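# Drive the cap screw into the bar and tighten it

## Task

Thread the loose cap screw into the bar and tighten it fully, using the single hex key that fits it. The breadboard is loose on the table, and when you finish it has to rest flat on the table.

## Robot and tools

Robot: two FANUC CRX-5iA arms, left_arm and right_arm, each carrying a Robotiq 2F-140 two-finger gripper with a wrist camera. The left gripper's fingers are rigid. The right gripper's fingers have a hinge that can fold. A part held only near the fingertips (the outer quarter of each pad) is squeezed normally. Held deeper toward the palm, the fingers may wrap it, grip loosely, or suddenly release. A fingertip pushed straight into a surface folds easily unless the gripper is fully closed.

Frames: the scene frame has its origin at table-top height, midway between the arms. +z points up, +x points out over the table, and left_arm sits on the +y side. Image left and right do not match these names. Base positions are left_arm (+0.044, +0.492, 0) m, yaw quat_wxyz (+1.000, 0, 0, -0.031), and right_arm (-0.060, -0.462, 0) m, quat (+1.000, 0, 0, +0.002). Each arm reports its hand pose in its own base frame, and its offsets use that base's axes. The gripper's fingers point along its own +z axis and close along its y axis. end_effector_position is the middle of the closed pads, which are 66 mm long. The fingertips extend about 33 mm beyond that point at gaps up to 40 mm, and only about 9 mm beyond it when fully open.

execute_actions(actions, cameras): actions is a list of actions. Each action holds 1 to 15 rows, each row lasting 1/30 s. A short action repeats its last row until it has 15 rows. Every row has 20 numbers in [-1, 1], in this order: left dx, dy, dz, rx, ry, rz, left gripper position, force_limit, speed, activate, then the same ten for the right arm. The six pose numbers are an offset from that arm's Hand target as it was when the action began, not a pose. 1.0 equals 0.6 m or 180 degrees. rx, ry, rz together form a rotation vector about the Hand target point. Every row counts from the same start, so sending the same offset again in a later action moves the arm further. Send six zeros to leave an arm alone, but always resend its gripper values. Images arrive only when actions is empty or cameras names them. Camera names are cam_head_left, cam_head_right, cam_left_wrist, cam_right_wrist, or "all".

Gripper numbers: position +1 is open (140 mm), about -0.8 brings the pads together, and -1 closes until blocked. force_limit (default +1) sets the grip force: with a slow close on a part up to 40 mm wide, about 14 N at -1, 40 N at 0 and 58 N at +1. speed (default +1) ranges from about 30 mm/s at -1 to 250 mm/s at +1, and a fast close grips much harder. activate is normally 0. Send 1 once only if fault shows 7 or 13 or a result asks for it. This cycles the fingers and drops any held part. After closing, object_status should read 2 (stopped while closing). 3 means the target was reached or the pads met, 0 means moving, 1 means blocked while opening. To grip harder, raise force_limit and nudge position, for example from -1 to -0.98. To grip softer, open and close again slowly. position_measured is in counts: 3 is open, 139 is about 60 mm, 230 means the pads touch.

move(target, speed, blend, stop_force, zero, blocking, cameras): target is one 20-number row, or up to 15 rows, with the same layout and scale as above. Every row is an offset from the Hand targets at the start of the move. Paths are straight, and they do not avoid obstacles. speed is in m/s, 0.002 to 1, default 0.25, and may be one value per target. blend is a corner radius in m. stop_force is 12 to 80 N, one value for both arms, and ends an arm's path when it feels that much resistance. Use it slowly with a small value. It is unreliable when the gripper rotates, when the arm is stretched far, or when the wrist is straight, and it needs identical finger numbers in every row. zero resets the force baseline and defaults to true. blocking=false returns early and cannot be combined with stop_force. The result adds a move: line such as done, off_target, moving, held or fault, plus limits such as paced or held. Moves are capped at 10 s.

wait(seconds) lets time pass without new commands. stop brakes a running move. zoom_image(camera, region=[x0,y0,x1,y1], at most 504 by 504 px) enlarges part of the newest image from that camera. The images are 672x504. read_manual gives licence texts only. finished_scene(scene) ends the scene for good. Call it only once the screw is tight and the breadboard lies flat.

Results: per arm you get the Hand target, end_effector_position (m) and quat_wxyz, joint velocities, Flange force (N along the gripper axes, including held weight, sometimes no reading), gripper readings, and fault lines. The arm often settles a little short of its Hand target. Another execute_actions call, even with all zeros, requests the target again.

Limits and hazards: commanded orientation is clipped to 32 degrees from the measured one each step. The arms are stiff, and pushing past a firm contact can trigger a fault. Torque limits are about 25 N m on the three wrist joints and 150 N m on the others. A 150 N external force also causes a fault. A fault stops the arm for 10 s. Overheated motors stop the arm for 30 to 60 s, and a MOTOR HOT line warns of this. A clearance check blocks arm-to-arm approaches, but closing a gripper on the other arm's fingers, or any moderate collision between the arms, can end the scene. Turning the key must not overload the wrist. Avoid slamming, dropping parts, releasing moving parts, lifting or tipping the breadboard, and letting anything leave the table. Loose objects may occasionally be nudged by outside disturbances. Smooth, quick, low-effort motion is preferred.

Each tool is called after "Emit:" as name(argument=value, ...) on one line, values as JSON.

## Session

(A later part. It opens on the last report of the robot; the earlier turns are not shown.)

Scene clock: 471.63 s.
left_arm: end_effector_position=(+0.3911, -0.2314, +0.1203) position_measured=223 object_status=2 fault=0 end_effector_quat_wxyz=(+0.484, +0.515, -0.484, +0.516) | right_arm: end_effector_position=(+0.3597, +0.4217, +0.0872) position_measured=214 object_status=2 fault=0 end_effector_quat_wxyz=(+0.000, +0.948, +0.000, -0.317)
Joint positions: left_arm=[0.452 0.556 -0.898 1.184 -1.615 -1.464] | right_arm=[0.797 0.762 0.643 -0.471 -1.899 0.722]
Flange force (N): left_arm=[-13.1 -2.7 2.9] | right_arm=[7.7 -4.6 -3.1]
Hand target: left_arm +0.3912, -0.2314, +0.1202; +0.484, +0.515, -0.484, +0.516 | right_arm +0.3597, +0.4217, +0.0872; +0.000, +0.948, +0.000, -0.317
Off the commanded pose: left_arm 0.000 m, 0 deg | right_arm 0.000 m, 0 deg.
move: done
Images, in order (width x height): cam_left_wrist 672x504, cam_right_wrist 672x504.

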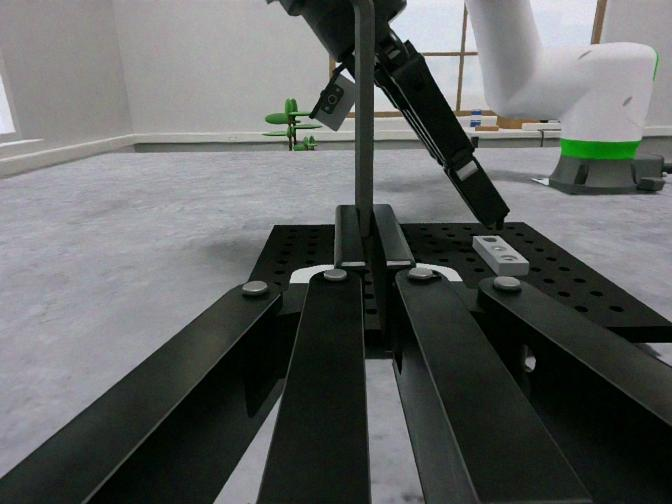

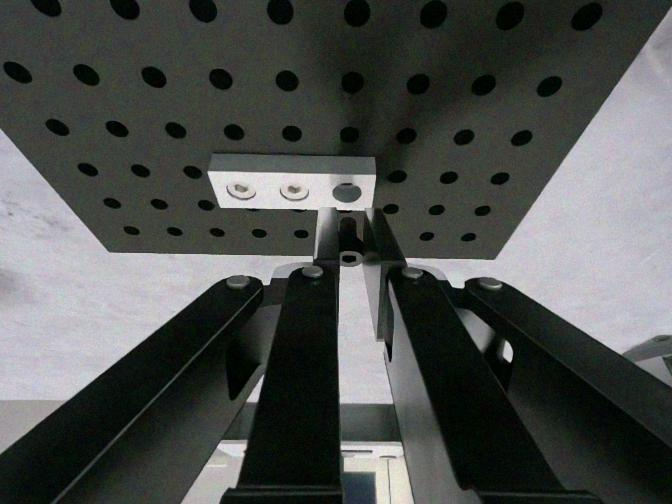

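Emit:
move(target=[0, 0, 0, 0, 0, 0, -1, 0, -1, 0, 0.015, 0.0007, -0.0117, 0, 0, 0, -1, 0, -1, 0], speed=0.1, cameras=["cam_right_wrist", "cam_left_wrist"])

Emit:
zoom_image(camera="cam_left_wrist", region=[440, 190, 560, 290])

Emit:
zoom_image(camera="cam_right_wrist", region=[290, 160, 410, 260])

Scene clock: 494.77 s.
left_arm: end_effector_position=(+0.3912, -0.2314, +0.1202) position_measured=223 object_status=2 fault=0 end_effector_quat_wxyz=(+0.484, +0.515, -0.484, +0.516) | right_arm: end_effector_position=(+0.3686, +0.4221, +0.0802) position_measured=214 object_status=2 fault=0 end_effector_quat_wxyz=(+0.000, +0.948, +0.000, -0.317)
Joint positions: left_arm=[0.452 0.556 -0.898 1.184 -1.615 -1.464] | right_arm=[0.789 0.787 0.668 -0.467 -1.903 0.73]
Flange force (N): left_arm=[-10.1 -1.3 3.6] | right_arm=[9.6 -6.1 -4.1]
Hand target: left_arm +0.3912, -0.2314, +0.1202; +0.484, +0.515, -0.484, +0.516 | right_arm +0.3687, +0.4221, +0.0802; +0.000, +0.948, +0.000, -0.317
Off the commanded pose: left_arm 0.000 m, 0 deg | right_arm 0.000 m, 0 deg.
move: done
Images, in order (width x height): cam_left_wrist 672x504, cam_right_wrist 672x504.

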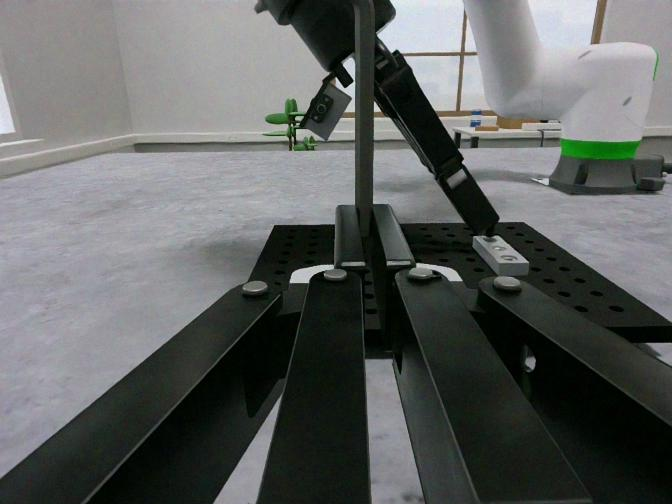

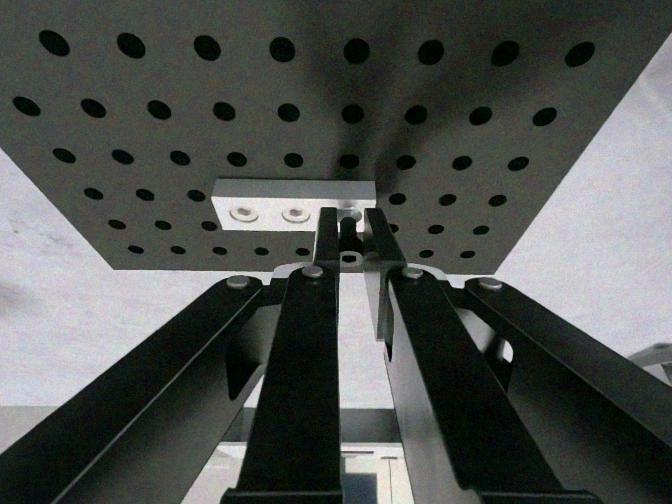

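Scaled by 4.200 from the camera's image (finer frame: 960x720).

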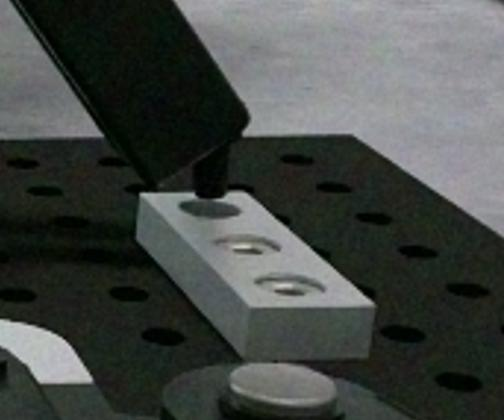

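Scaled by 4.200 from the camera's image (finer frame: 960x720).

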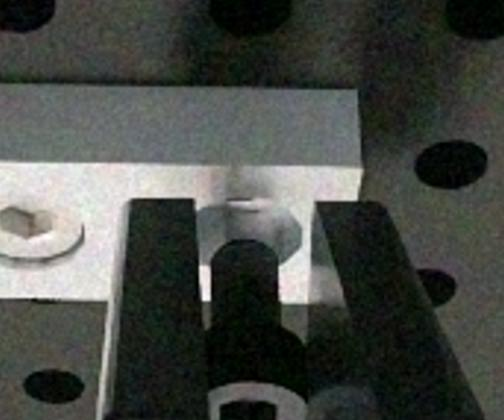

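Emit:
move(target=[0, 0, 0, 0, 0, 0, -1, 0, -1, 0, 0, -0.0004, -0.0217, 0, 0, 0, -1, 0, -1, 0], speed=0.02, stop_force=12, cameras=["cam_right_wrist", "cam_left_wrist"])

Emit:
zoom_image(camera="cam_left_wrist", region=[440, 190, 560, 290])

Emit:
zoom_image(camera="cam_right_wrist", region=[290, 160, 410, 260])

Scene clock: 503.90 s.
left_arm: end_effector_position=(+0.3912, -0.2314, +0.1202) position_measured=223 object_status=2 fault=0 end_effector_quat_wxyz=(+0.484, +0.515, -0.484, +0.516) | right_arm: end_effector_position=(+0.3687, +0.4219, +0.0676) position_measured=214 object_status=2 fault=0 end_effector_quat_wxyz=(+0.000, +0.949, +0.000, -0.317)
Joint positions: left_arm=[0.452 0.556 -0.898 1.184 -1.615 -1.464] | right_arm=[0.789 0.796 0.652 -0.464 -1.881 0.742]
Flange force (N): left_arm=[-10.4 -1.5 4.0] | right_arm=[1.3 -8.7 -20.3]
Hand target: left_arm +0.3912, -0.2314, +0.1202; +0.484, +0.515, -0.484, +0.516 | right_arm +0.3687, +0.4219, +0.0676; +0.000, +0.949, +0.000, -0.317
Off the commanded pose: left_arm 0.000 m, 0 deg | right_arm 0.000 m, 0 deg.
move: contact (right_arm)
Images, in order (width x height): cam_left_wrist 672x504, cam_right_wrist 672x504.

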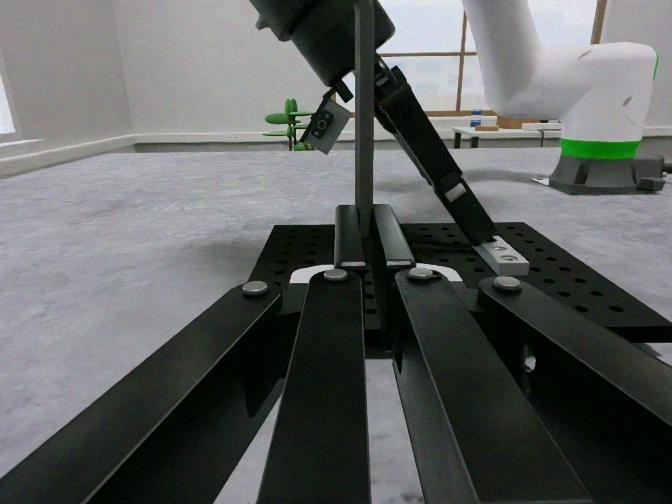

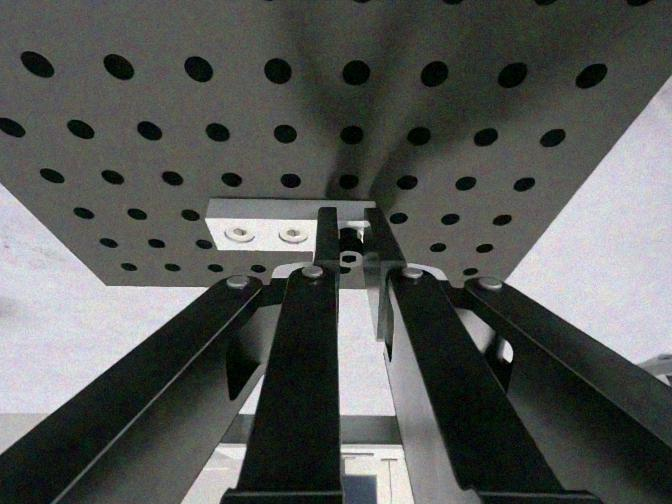

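Scaled by 4.200 from the camera's image (finer frame: 960x720).

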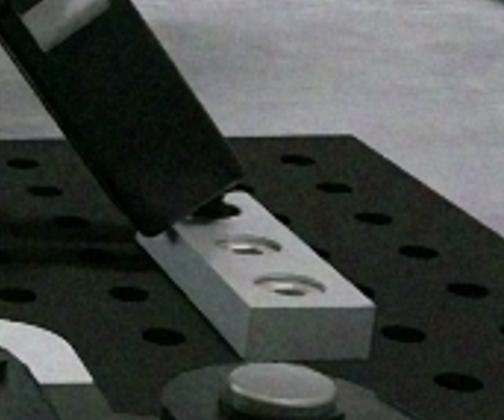

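Scaled by 4.200 from the camera's image (finer frame: 960x720).

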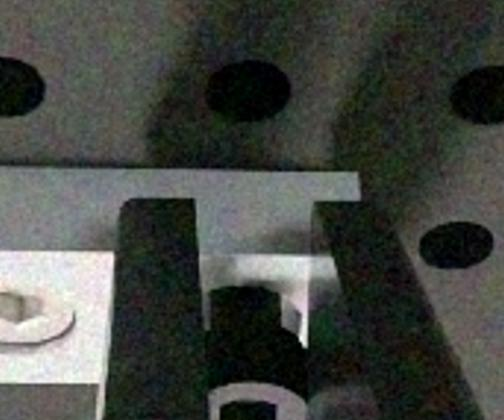

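Emit:
move(target=[[0, 0, 0, 0, 0, 0, -1, 0, -1, 0, 0, 0, 0.001, 0, 0, 0, -1, 0, -1, 0], [0, 0, 0, 0, 0, 0, -1, 0, -1, 0, 0, 0, 0.001, 0, 0, 0, -0.45, 0, -1, 0]], speed=0.02, cameras=["cam_right_wrist", "cam_left_wrist"])

Emit:
zoom_image(camera="cam_left_wrist", region=[440, 190, 560, 290])

Emit:
zoom_image(camera="cam_right_wrist", region=[290, 160, 410, 260])

Scene clock: 510.50 s.
left_arm: end_effector_position=(+0.3912, -0.2314, +0.1202) position_measured=223 object_status=2 fault=0 end_effector_quat_wxyz=(+0.484, +0.515, -0.484, +0.516) | right_arm: end_effector_position=(+0.3687, +0.4219, +0.0682) position_measured=186 object_status=0 fault=0 end_effector_quat_wxyz=(+0.000, +0.949, +0.000, -0.317)
Joint positions: left_arm=[0.452 0.556 -0.898 1.184 -1.615 -1.464] | right_arm=[0.789 0.796 0.653 -0.464 -1.882 0.741]
Flange force (N): left_arm=[-10.3 -1.5 3.9] | right_arm=[8.8 -6.1 -4.8]
Hand target: left_arm +0.3912, -0.2314, +0.1202; +0.484, +0.515, -0.484, +0.516 | right_arm +0.3687, +0.4219, +0.0682; +0.000, +0.949, +0.000, -0.317
Off the commanded pose: left_arm 0.000 m, 0 deg | right_arm 0.000 m, 0 deg.
move: done
Images, in order (width x height): cam_left_wrist 672x504, cam_right_wrist 672x504.

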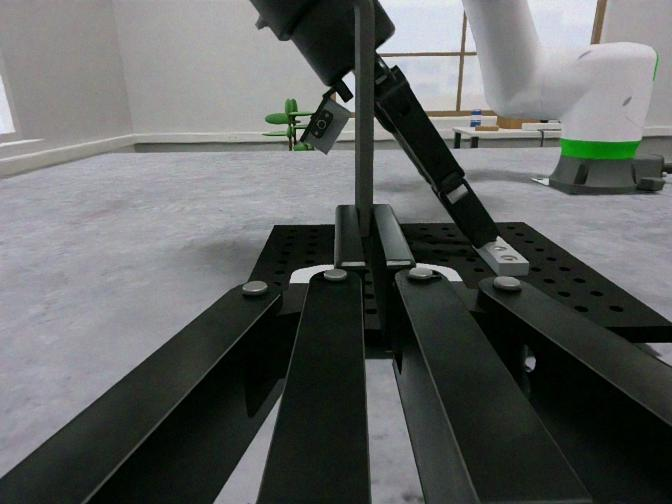

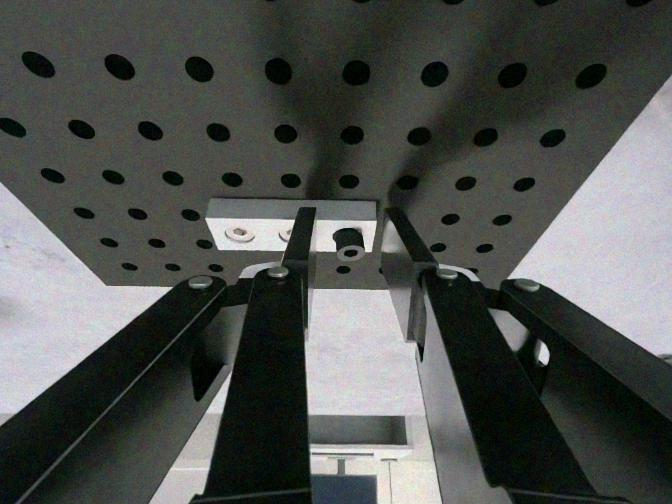

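Scaled by 4.200 from the camera's image (finer frame: 960x720).

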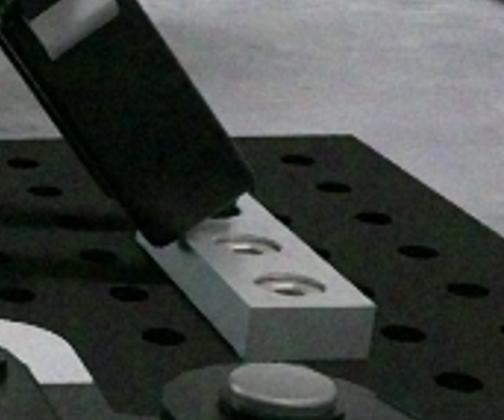

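Scaled by 4.200 from the camera's image (finer frame: 960x720).

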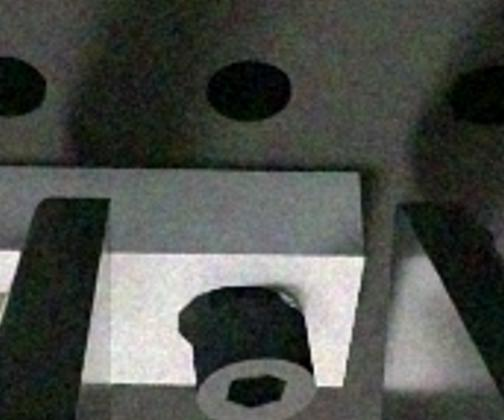

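Emit:
move(target=[[0, 0, 0, 0, 0, 0, -1, 0, -1, 0, 0.0602, 0, 0.0799, 0, 0, 0, -0.33, 0, 0, 0], [0, 0, 0, 0, 0, 0, -1, 0, -1, 0, 0.0188, 0, 0.2197, 0, -0.2056, 0, -0.33, 0, 0, 0]], speed=[0.08, 0.3], blend=[0.02, 0], cameras=["cam_right_wrist", "cam_left_wrist"])

Emit:
zoom_image(camera="cam_left_wrist", region=[440, 190, 560, 290])

Emit:
zoom_image(camera="cam_right_wrist", region=[270, 190, 410, 300])

Scene clock: 519.17 s.
left_arm: end_effector_position=(+0.3912, -0.2314, +0.1202) position_measured=223 object_status=2 fault=0 end_effector_quat_wxyz=(+0.484, +0.515, -0.484, +0.516) | right_arm: end_effector_position=(+0.3800, +0.4219, +0.2000) position_measured=171 object_status=3 fault=0 end_effector_quat_wxyz=(+0.000, +1.000, +0.000, +0.001)
Joint positions: left_arm=[0.452 0.556 -0.898 1.184 -1.615 -1.464] | right_arm=[1.069 0.305 0.259 0.001 -1.525 0.501]
Flange force (N): left_arm=[-10.4 -1.4 4.0] | right_arm=[7.6 -7.3 -1.6]
Hand target: left_arm +0.3912, -0.2314, +0.1202; +0.484, +0.515, -0.484, +0.516 | right_arm +0.3800, +0.4219, +0.2000; +0.000, +1.000, +0.000, +0.001
Off the commanded pose: left_arm 0.000 m, 0 deg | right_arm 0.000 m, 0 deg.
move: done
Images, in order (width x height): cam_left_wrist 672x504, cam_right_wrist 672x504.

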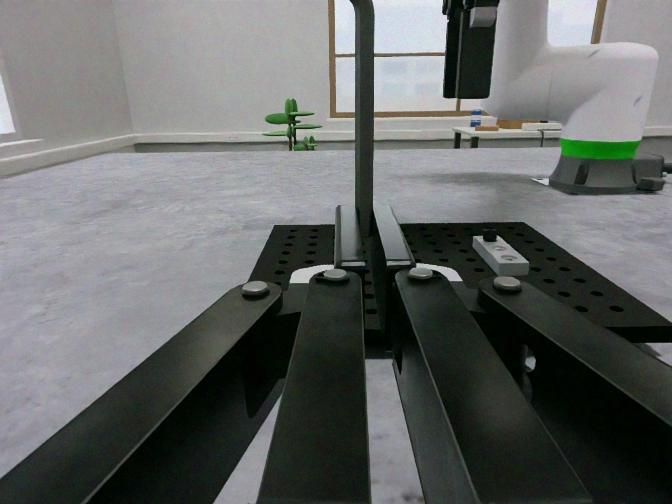

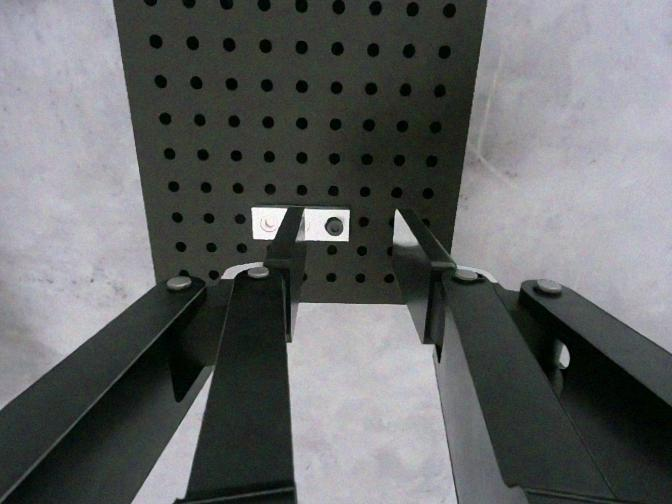

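Scaled by 4.200 from the camera's image (finer frame: 960x720).

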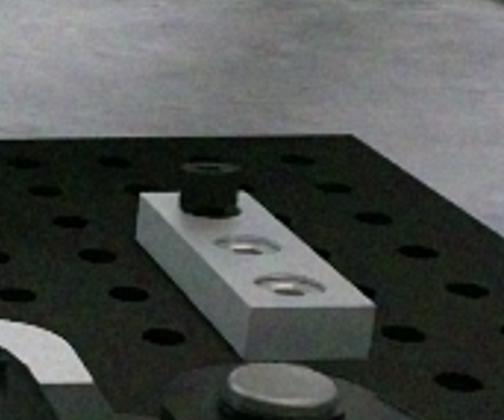

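Scaled by 3.600 from the camera's image (finer frame: 960x720).

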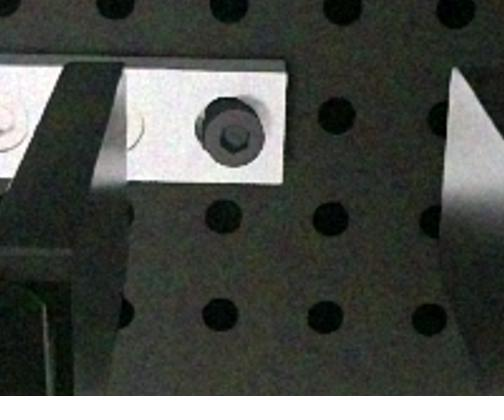

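Emit:
move(target=[[0, 0, 0, 0, 0, 0, -1, 0, -1, 0, 0.1697, 0.0303, 0.1167, 0, 0, 0, -0.33, 0, 0, 0], [0.0238, -0.3827, -0.0337, 0, 0, 0, -1, 0, -1, 0, 0.1697, 0.0303, 0.1167, 0, 0, 0, -0.33, 0, 0, 0]], speed=0.25, blend=[0.02, 0], cameras=["cam_right_wrist", "cam_left_wrist"])

Emit:
zoom_image(camera="cam_right_wrist", region=[240, 140, 460, 300])

Emit:
zoom_image(camera="cam_left_wrist", region=[260, 0, 480, 240])

Scene clock: 544.60 s.
left_arm: end_effector_position=(+0.4054, -0.4610, +0.1000) position_measured=223 object_status=2 fault=0 end_effector_quat_wxyz=(+0.484, +0.515, -0.484, +0.516) | right_arm: end_effector_position=(+0.4818, +0.4401, +0.2700) position_measured=171 object_status=3 fault=0 end_effector_quat_wxyz=(+0.000, +1.000, +0.000, +0.001)
Joint positions: left_arm=[-0.42 0.623 -0.858 2.052 -1.529 -1.493] | right_arm=[0.941 0.566 0.79 0.001 -1.794 0.63]
Flange force (N): left_arm=[-10.8 2.0 3.3] | right_arm=[8.3 -6.3 -3.2]
Hand target: left_arm +0.4054, -0.4610, +0.1000; +0.484, +0.515, -0.484, +0.516 | right_arm +0.4818, +0.4401, +0.2700; +0.000, +1.000, +0.000, +0.001
Off the commanded pose: left_arm 0.000 m, 0 deg | right_arm 0.000 m, 0 deg.
move: done
Images, in order (width x height): cam_left_wrist 672x504, cam_right_wrist 672x504.

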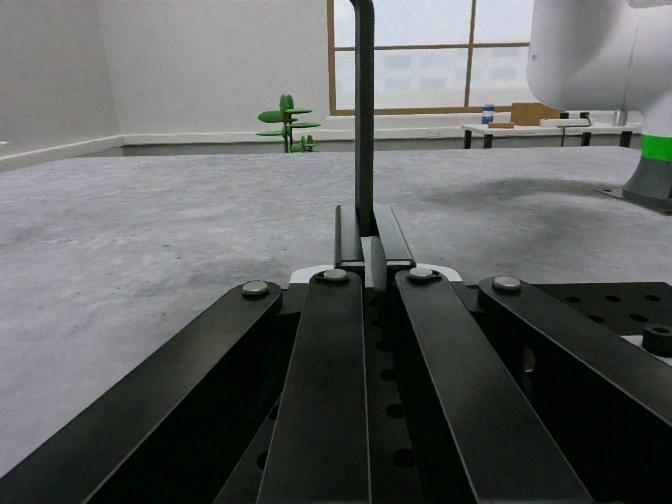

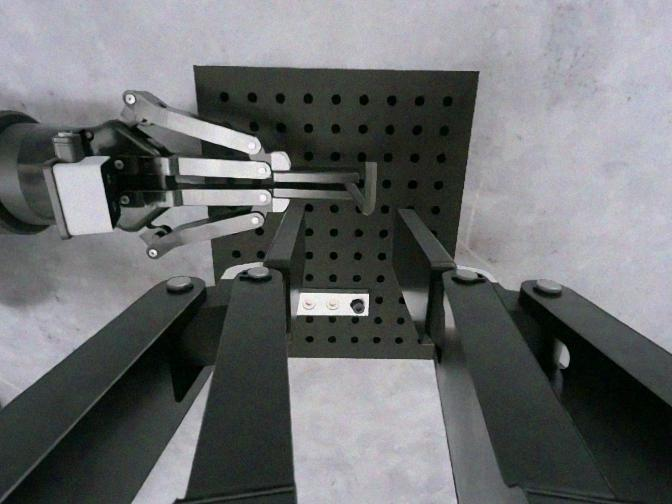

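Scaled by 2.291 from the camera's image (finer frame: 960x720).

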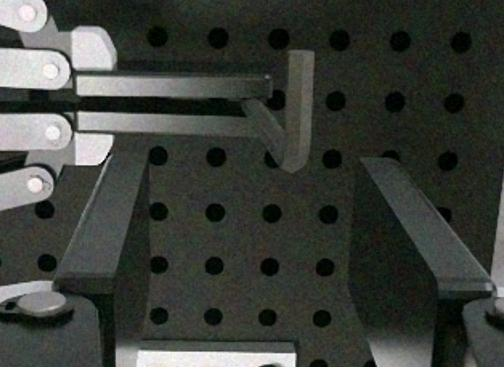

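Scaled by 2.100 from the camera's image (finer frame: 960x720).

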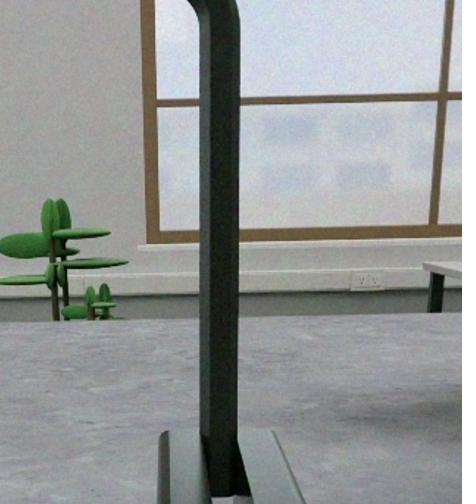

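Emit:
move(target=[0, 0, 0, 0, 0, 0, -1, 0, -1, 0, 0.005, -0.0213, -0.0417, 0.0289, 0, -0.0167, -0.33, 0, 0, 0], speed=0.1, cameras=["cam_right_wrist", "cam_left_wrist"])

Emit:
zoom_image(camera="cam_right_wrist", region=[270, 130, 430, 270])

Emit:
zoom_image(camera="cam_left_wrist", region=[260, 0, 480, 240])

Scene clock: 577.03 s.
left_arm: end_effector_position=(+0.4054, -0.4610, +0.1000) position_measured=223 object_status=2 fault=0 end_effector_quat_wxyz=(+0.484, +0.515, -0.484, +0.516) | right_arm: end_effector_position=(+0.4848, +0.4273, +0.2450) position_measured=171 object_status=3 fault=0 end_effector_quat_wxyz=(-0.045, +0.999, -0.026, +0.001)
Joint positions: left_arm=[-0.42 0.623 -0.858 2.052 -1.529 -1.493] | right_arm=[0.895 0.464 0.593 -0.054 -1.627 0.619]
Flange force (N): left_arm=[-10.6 1.6 2.8] | right_arm=[5.5 -4.2 0.5]
Hand target: left_arm +0.4054, -0.4610, +0.1000; +0.484, +0.515, -0.484, +0.516 | right_arm +0.4848, +0.4273, +0.2450; -0.045, +0.999, -0.026, +0.001
Off the commanded pose: left_arm 0.000 m, 0 deg | right_arm 0.000 m, 0 deg.
move: done
Images, in order (width x height): cam_left_wrist 672x504, cam_right_wrist 672x504.

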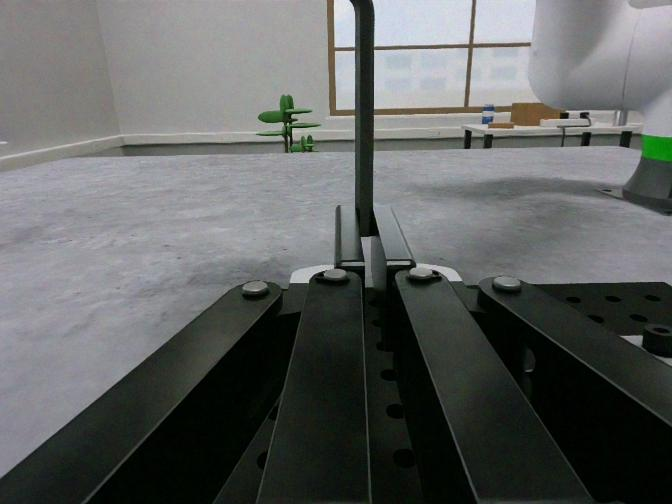

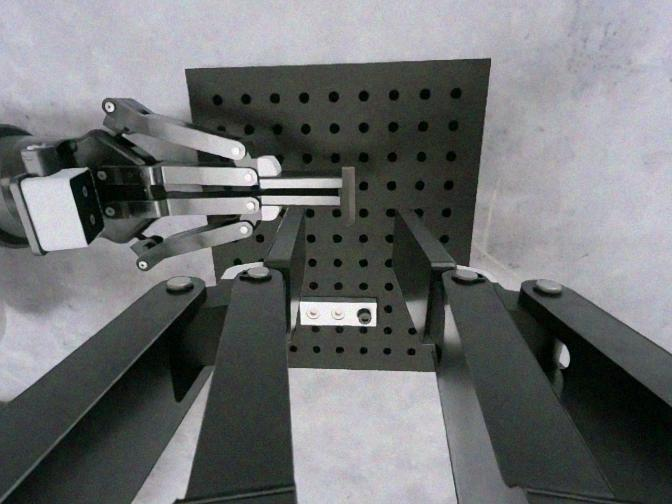

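Scaled by 3.150 from the camera's image (finer frame: 960x720).

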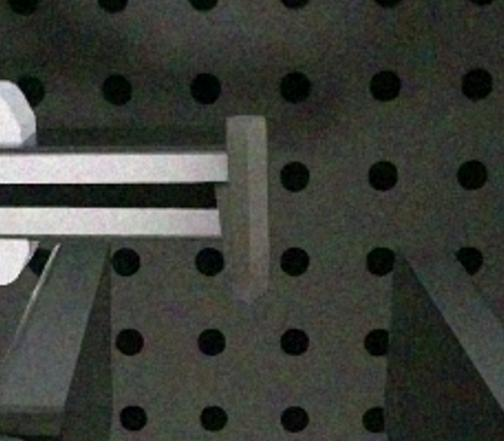

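Scaled by 2.100 from the camera's image (finer frame: 960x720).

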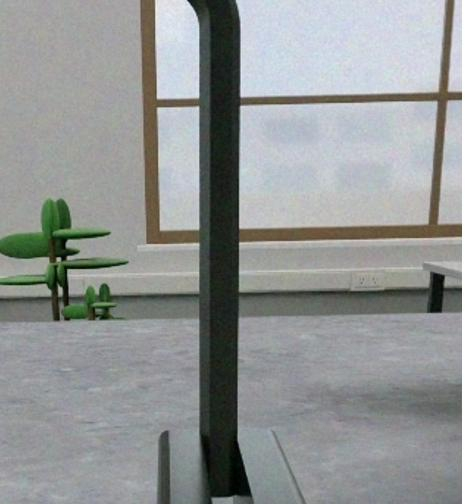

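Emit:
move(target=[0, 0, 0, 0, 0, 0, -1, 0, -1, 0, 0.0083, 0.0045, -0.0492, 0, 0, 0, -0.33, 0, 0, 0], speed=0.08, cameras=["cam_right_wrist", "cam_left_wrist"])

Emit:
zoom_image(camera="cam_right_wrist", region=[270, 150, 430, 290])

Scene clock: 605.87 s.
left_arm: end_effector_position=(+0.4054, -0.4610, +0.1000) position_measured=223 object_status=2 fault=0 end_effector_quat_wxyz=(+0.484, +0.515, -0.484, +0.516) | right_arm: end_effector_position=(+0.4898, +0.4300, +0.2155) position_measured=171 object_status=3 fault=0 end_effector_quat_wxyz=(-0.045, +0.999, -0.026, +0.001)
Joint positions: left_arm=[-0.42 0.623 -0.858 2.052 -1.529 -1.493] | right_arm=[0.891 0.474 0.538 -0.054 -1.563 0.626]
Flange force (N): left_arm=[-10.8 2.0 2.7] | right_arm=[8.0 -5.2 -1.9]
Hand target: left_arm +0.4054, -0.4610, +0.1000; +0.484, +0.515, -0.484, +0.516 | right_arm +0.4898, +0.4300, +0.2155; -0.045, +0.999, -0.026, +0.001
Off the commanded pose: left_arm 0.000 m, 0 deg | right_arm 0.000 m, 0 deg.
move: done
Images, in order (width x height): cam_left_wrist 672x504, cam_right_wrist 672x504.

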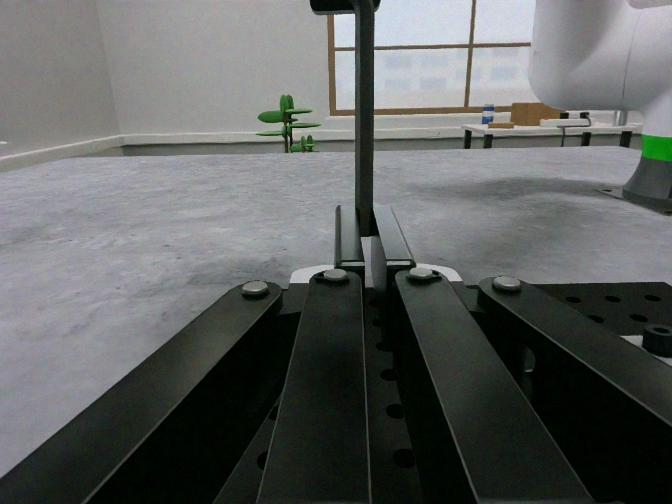

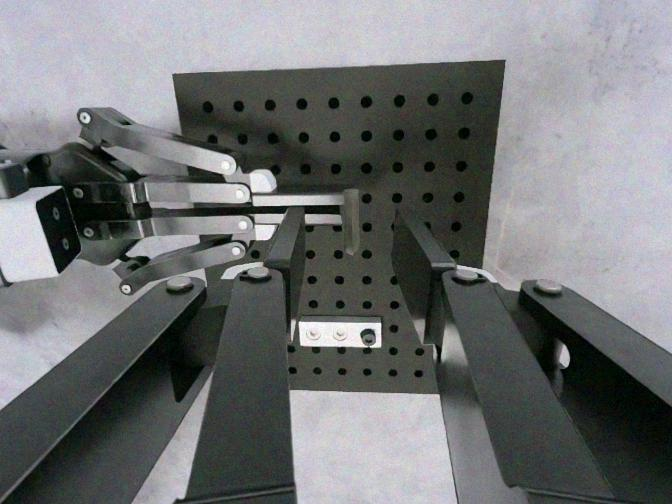

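Scaled by 3.150 from the camera's image (finer frame: 960x720).

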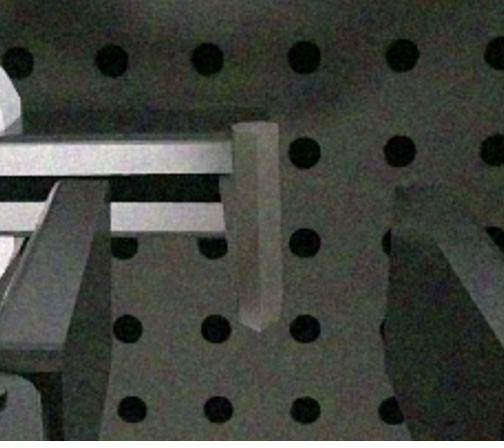

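Emit:
move(target=[[0, 0, 0, 0, 0, 0, -1, 0, -1, 0, -0.0033, 0.0005, -0.02, 0, 0, 0.0083, -0.33, 0, 0, 0], [0, 0, 0, 0, 0, 0, -1, 0, -1, 0, -0.0033, 0.0005, -0.02, 0, 0, 0.0083, -1, 0, -1, 0]], speed=0.05, cameras=["cam_right_wrist", "cam_left_wrist"])

Emit:
zoom_image(camera="cam_right_wrist", region=[270, 150, 430, 290])

Emit:
zoom_image(camera="cam_left_wrist", region=[260, 0, 480, 240])

Scene clock: 623.83 s.
left_arm: end_effector_position=(+0.4054, -0.4610, +0.1000) position_measured=223 object_status=2 fault=0 end_effector_quat_wxyz=(+0.484, +0.515, -0.484, +0.516) | right_arm: end_effector_position=(+0.4878, +0.4303, +0.2035) position_measured=224 object_status=0 fault=0 end_effector_quat_wxyz=(-0.045, +0.999, -0.013, +0.000)
Joint positions: left_arm=[-0.42 0.623 -0.858 2.052 -1.529 -1.493] | right_arm=[0.893 0.47 0.506 -0.055 -1.535 0.652]
Flange force (N): left_arm=[-11.9 1.3 3.8] | right_arm=[7.4 -5.6 -0.9]
Hand target: left_arm +0.4054, -0.4610, +0.1000; +0.484, +0.515, -0.484, +0.516 | right_arm +0.4878, +0.4303, +0.2035; -0.045, +0.999, -0.013, +0.000
Off the commanded pose: left_arm 0.000 m, 0 deg | right_arm 0.000 m, 0 deg.
move: done
Images, in order (width x height): cam_left_wrist 672x504, cam_right_wrist 672x504.

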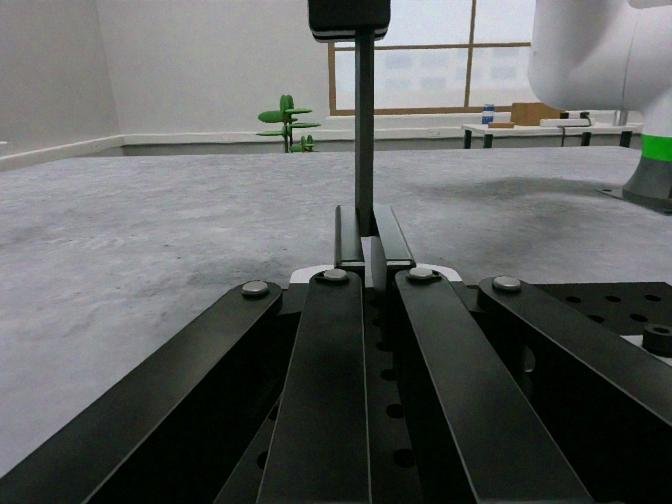

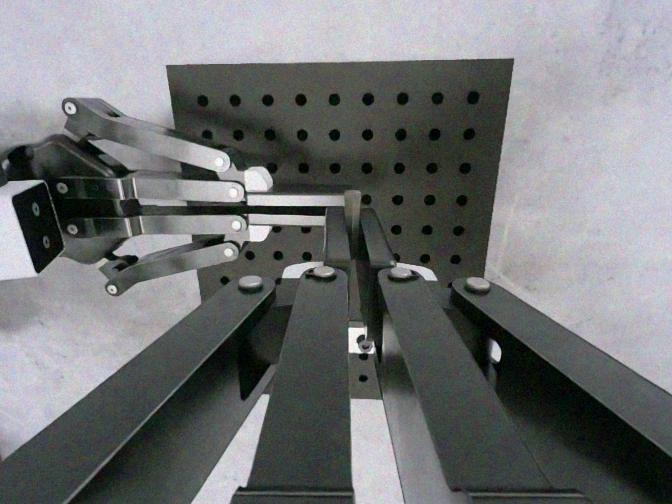

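Scaled by 3.150 from the camera's image (finer frame: 960x720).

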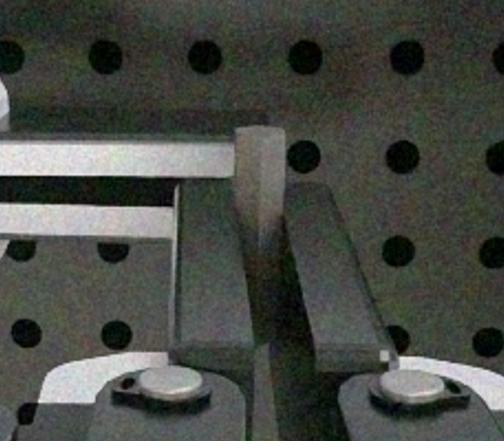

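Scaled by 2.100 from the camera's image (finer frame: 960x720).

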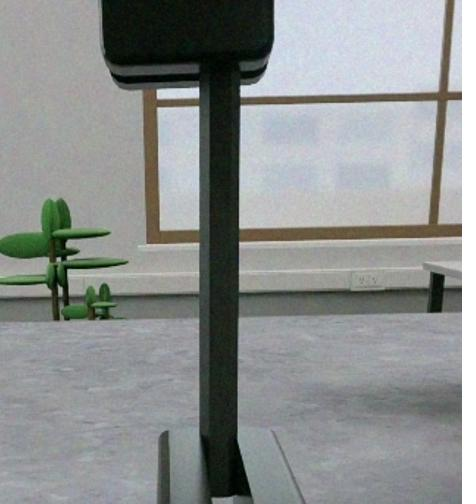

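Emit:
move(target=[[0, 0, 0, 0, 0, 0, -1, 0, -1, 0, 0, 0, 0, 0, 0, 0, -0.98, 1, -1, 0], [0, 0, 0, 0, 0, 0, -0.4, 0, 0, 0, 0, 0, 0, 0, 0, 0, -0.98, 1, -1, 0], [-0.0155, 0.2495, 0, 0, 0, 0, -0.4, 0, 0, 0, 0, 0, 0, 0, 0, 0, -0.98, 1, -1, 0]], speed=0.15, cameras=["cam_right_wrist", "cam_left_wrist"])

Emit:
zoom_image(camera="cam_right_wrist", region=[270, 90, 470, 290])

Emit:
zoom_image(camera="cam_left_wrist", region=[260, 0, 460, 240])

Scene clock: 633.70 s.
left_arm: end_effector_position=(+0.3961, -0.3113, +0.1000) position_measured=179 object_status=3 fault=0 end_effector_quat_wxyz=(+0.484, +0.515, -0.484, +0.516) | right_arm: end_effector_position=(+0.4878, +0.4303, +0.2035) position_measured=225 object_status=2 fault=0 end_effector_quat_wxyz=(-0.045, +0.999, -0.013, +0.000)
Joint positions: left_arm=[0.148 0.595 -0.936 1.486 -1.574 -1.533] | right_arm=[0.893 0.47 0.506 -0.055 -1.535 0.652]
Flange force (N): left_arm=[-10.1 0.6 5.1] | right_arm=[7.5 -5.2 0.1]
Hand target: left_arm +0.3961, -0.3113, +0.1000; +0.484, +0.515, -0.484, +0.516 | right_arm +0.4878, +0.4303, +0.2035; -0.045, +0.999, -0.013, +0.000
Off the commanded pose: left_arm 0.000 m, 0 deg | right_arm 0.000 m, 0 deg.
move: done
Images, in order (width x height): cam_left_wrist 672x504, cam_right_wrist 672x504.

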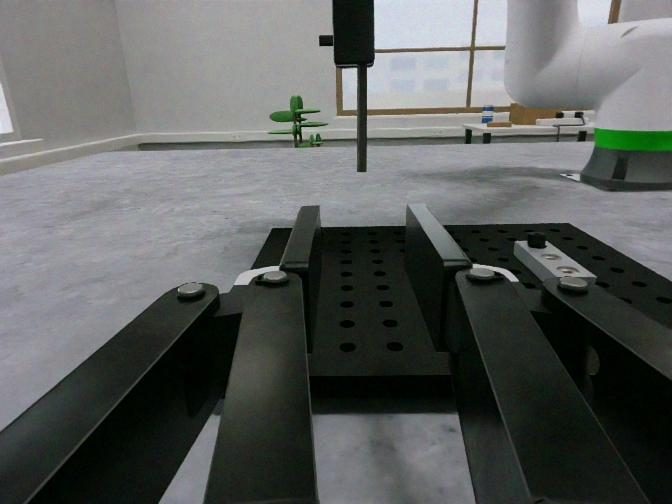

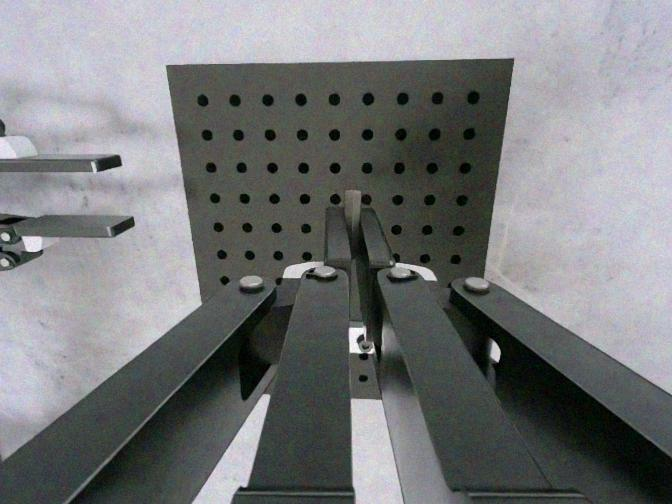

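Scaled by 2.520 from the camera's image (finer frame: 960x720).

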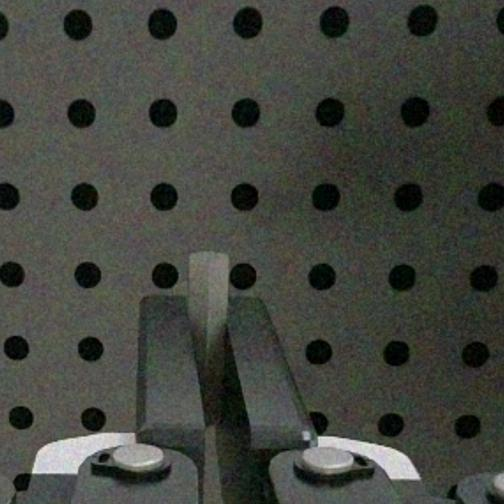

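Scaled by 2.100 from the camera's image (finer frame: 960x720).

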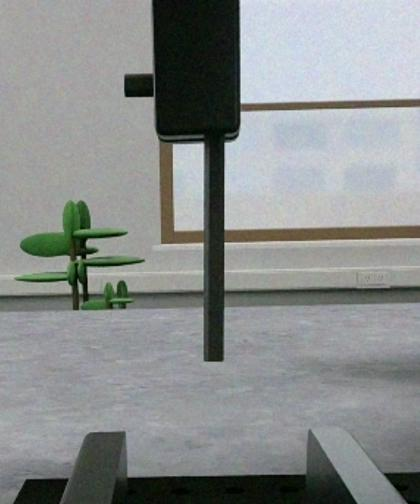

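Emit:
move(target=[0, 0, 0, 0, 0, 0, -0.4, 0, 0, 0, -0.2347, -0.0138, -0.0433, -0.0289, 0, 0, -0.98, 1, -1, 0], speed=0.15, cameras=["cam_left_wrist", "cam_right_wrist"])

Emit:
zoom_image(camera="cam_left_wrist", region=[450, 0, 610, 280])

Scene clock: 650.57 s.
left_arm: end_effector_position=(+0.3961, -0.3113, +0.1000) position_measured=179 object_status=3 fault=0 end_effector_quat_wxyz=(+0.484, +0.515, -0.484, +0.516) | right_arm: end_effector_position=(+0.3471, +0.4220, +0.1775) position_measured=225 object_status=2 fault=0 end_effector_quat_wxyz=(+0.000, +1.000, -0.013, +0.001)
Joint positions: left_arm=[0.148 0.595 -0.936 1.486 -1.574 -1.533] | right_arm=[1.124 0.255 0.143 0.001 -1.459 0.421]
Flange force (N): left_arm=[-10.1 0.2 4.3] | right_arm=[4.2 -5.6 0.1]
Hand target: left_arm +0.3961, -0.3113, +0.1000; +0.484, +0.515, -0.484, +0.516 | right_arm +0.3470, +0.4220, +0.1775; +0.000, +1.000, -0.013, +0.001
Off the commanded pose: left_arm 0.000 m, 0 deg | right_arm 0.000 m, 0 deg.
move: done

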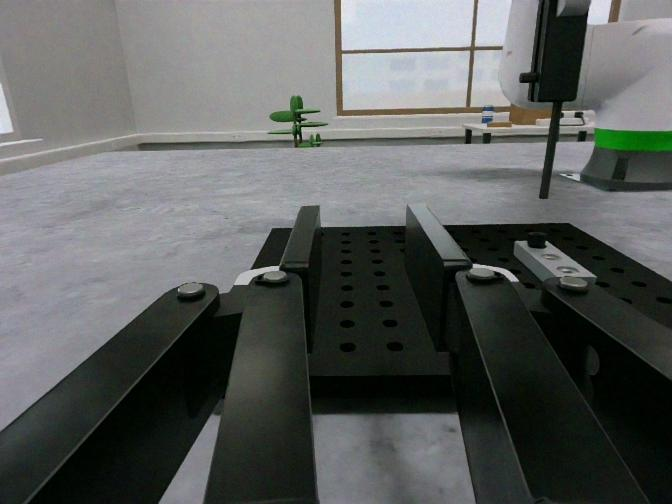

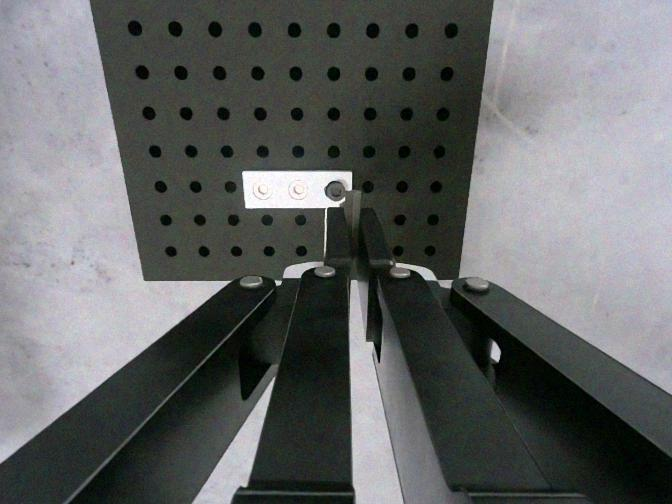

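Scaled by 1.800 from the camera's image (finer frame: 960x720).

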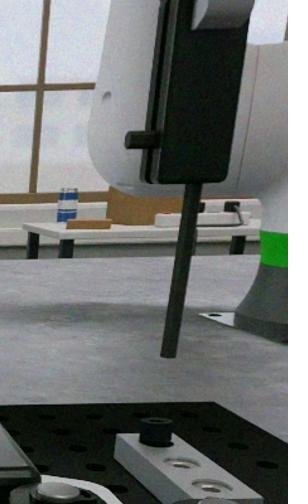

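Emit:
move(target=[0.0308, -0.0645, 0, 0, 0, -0.25, -0.4, 0, 0, 0, 0.0035, 0.0083, -0.0333, 0, 0, 0, -0.98, 1, -1, 0], speed=0.15, cameras=["cam_left_wrist", "cam_right_wrist"])

Emit:
zoom_image(camera="cam_left_wrist", region=[290, 80, 450, 280])

Scene clock: 670.27 s.
left_arm: end_effector_position=(+0.4110, -0.3427, +0.1003) position_measured=179 object_status=3 fault=0 end_effector_quat_wxyz=(+0.618, +0.340, -0.621, +0.342) | right_arm: end_effector_position=(+0.3489, +0.4264, +0.1597) position_measured=225 object_status=2 fault=0 end_effector_quat_wxyz=(+0.000, +1.000, -0.013, +0.001)
Joint positions: left_arm=[0.047 0.886 -0.248 1.004 -1.814 -1.21] | right_arm=[1.124 0.272 0.123 0.002 -1.422 0.42]
Flange force (N): left_arm=[3.2 -1.2 3.7] | right_arm=[5.6 -4.9 -0.2]
Flange force when the fault began (N): left_arm=[98.5 49.6 15.5]
Hand target: left_arm +0.4110, -0.3427, +0.1003; +0.618, +0.340, -0.621, +0.342 (not the last commanded pose) | right_arm +0.3489, +0.4264, +0.1597; +0.000, +1.000, -0.013, +0.001 (not the last commanded pose)
Tool commands: left_gripper/position=-0.396078 left_gripper/force_limit=+0.003922 left_gripper/speed=+0.003922 left_gripper/activate=+0.0 right_gripper/position=-0.98 right_gripper/force_limit=+1.0 right_gripper/speed=-1.0 right_gripper/activate=+0.0
Off the commanded pose: left_arm 0.008 m, 9 deg | right_arm 0.002 m, 0 deg.
FORCE FAULT: contact force on the left arm reached its limit, and that arm stopped. The contact can be on any part of that arm, not only on its tool. That arm's remaining commands of this call were not run. That arm is still stopped at the end of this call. That arm stays stopped for about 10 more seconds. Until then a move that you send moves the other arm only, and its call returns only when the move has ended. Once the stop has ended, the next robot result says so. If the stop ends while you think or write, that arm runs what you send next, counted from a new Hand target: where the arm stands when the stop ends. While its stop runs, that arm takes no new command, but its gripper still runs the gripper command that each later call begins with. Until it ends, the stop uses up actions while you think or wait. An arm that is not stopped still takes commands.
move: fault (left_arm)

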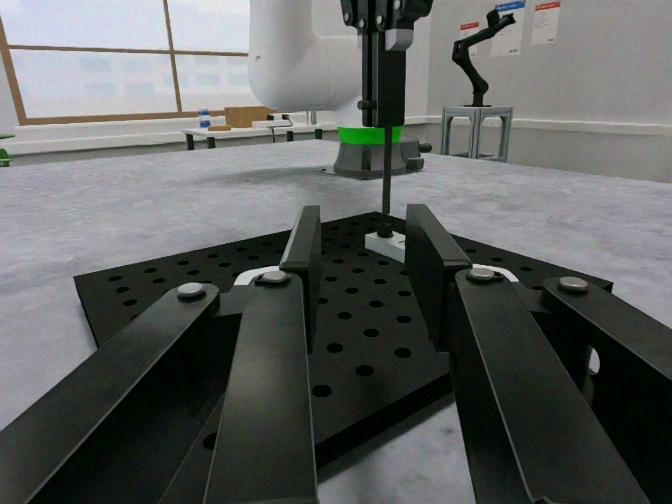

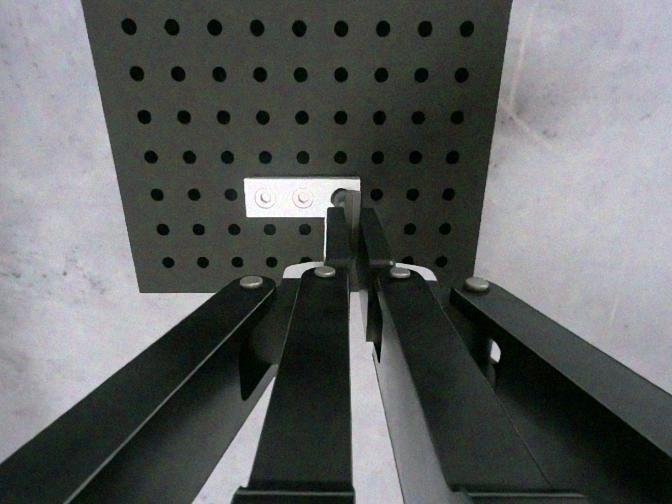

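Scaled by 2.520 from the camera's image (finer frame: 960x720).

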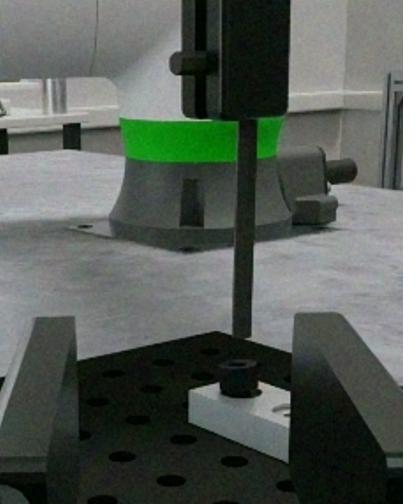

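Emit:
wait(seconds=0.5)

Scene clock: 730.73 s.
left_arm: end_effector_position=(+0.4110, -0.3427, +0.1003) position_measured=179 object_status=3 fault=0 end_effector_quat_wxyz=(+0.618, +0.340, -0.621, +0.342) | right_arm: end_effector_position=(+0.3489, +0.4264, +0.1597) position_measured=225 object_status=2 fault=0 end_effector_quat_wxyz=(+0.000, +1.000, -0.013, +0.001)
Joint positions: left_arm=[0.047 0.886 -0.248 1.004 -1.814 -1.21] | right_arm=[1.124 0.272 0.123 0.001 -1.422 0.42]
Flange force (N): left_arm=[3.3 -0.9 4.1] | right_arm=[5.1 -4.6 0.1]
Hand target: left_arm +0.4110, -0.3427, +0.1003; +0.618, +0.340, -0.621, +0.342 (not the last commanded pose) | right_arm +0.3489, +0.4264, +0.1597; +0.000, +1.000, -0.013, +0.001 (not the last commanded pose)
Tool commands: left_gripper/position=-0.396078 left_gripper/force_limit=+0.003922 left_gripper/speed=+0.003922 left_gripper/activate=+0.0 right_gripper/position=-0.98 right_gripper/force_limit=+1.0 right_gripper/speed=-1.0 right_gripper/activate=+0.0
Off the commanded pose: left_arm 0.008 m, 9 deg | right_arm 0.002 m, 0 deg.
FORCE FAULT, CONTINUED: the left arm's stop, for the force fault that an earlier result reported, is over. The rest of the stop counts as 19 of the actions that you can send in this scene. During its stop the left arm's controller moved it back a little. That arm's target is now where it stood when the stop ended, not its last command. That arm accepts commands again.
wait: 0.50 s; at rest from the start


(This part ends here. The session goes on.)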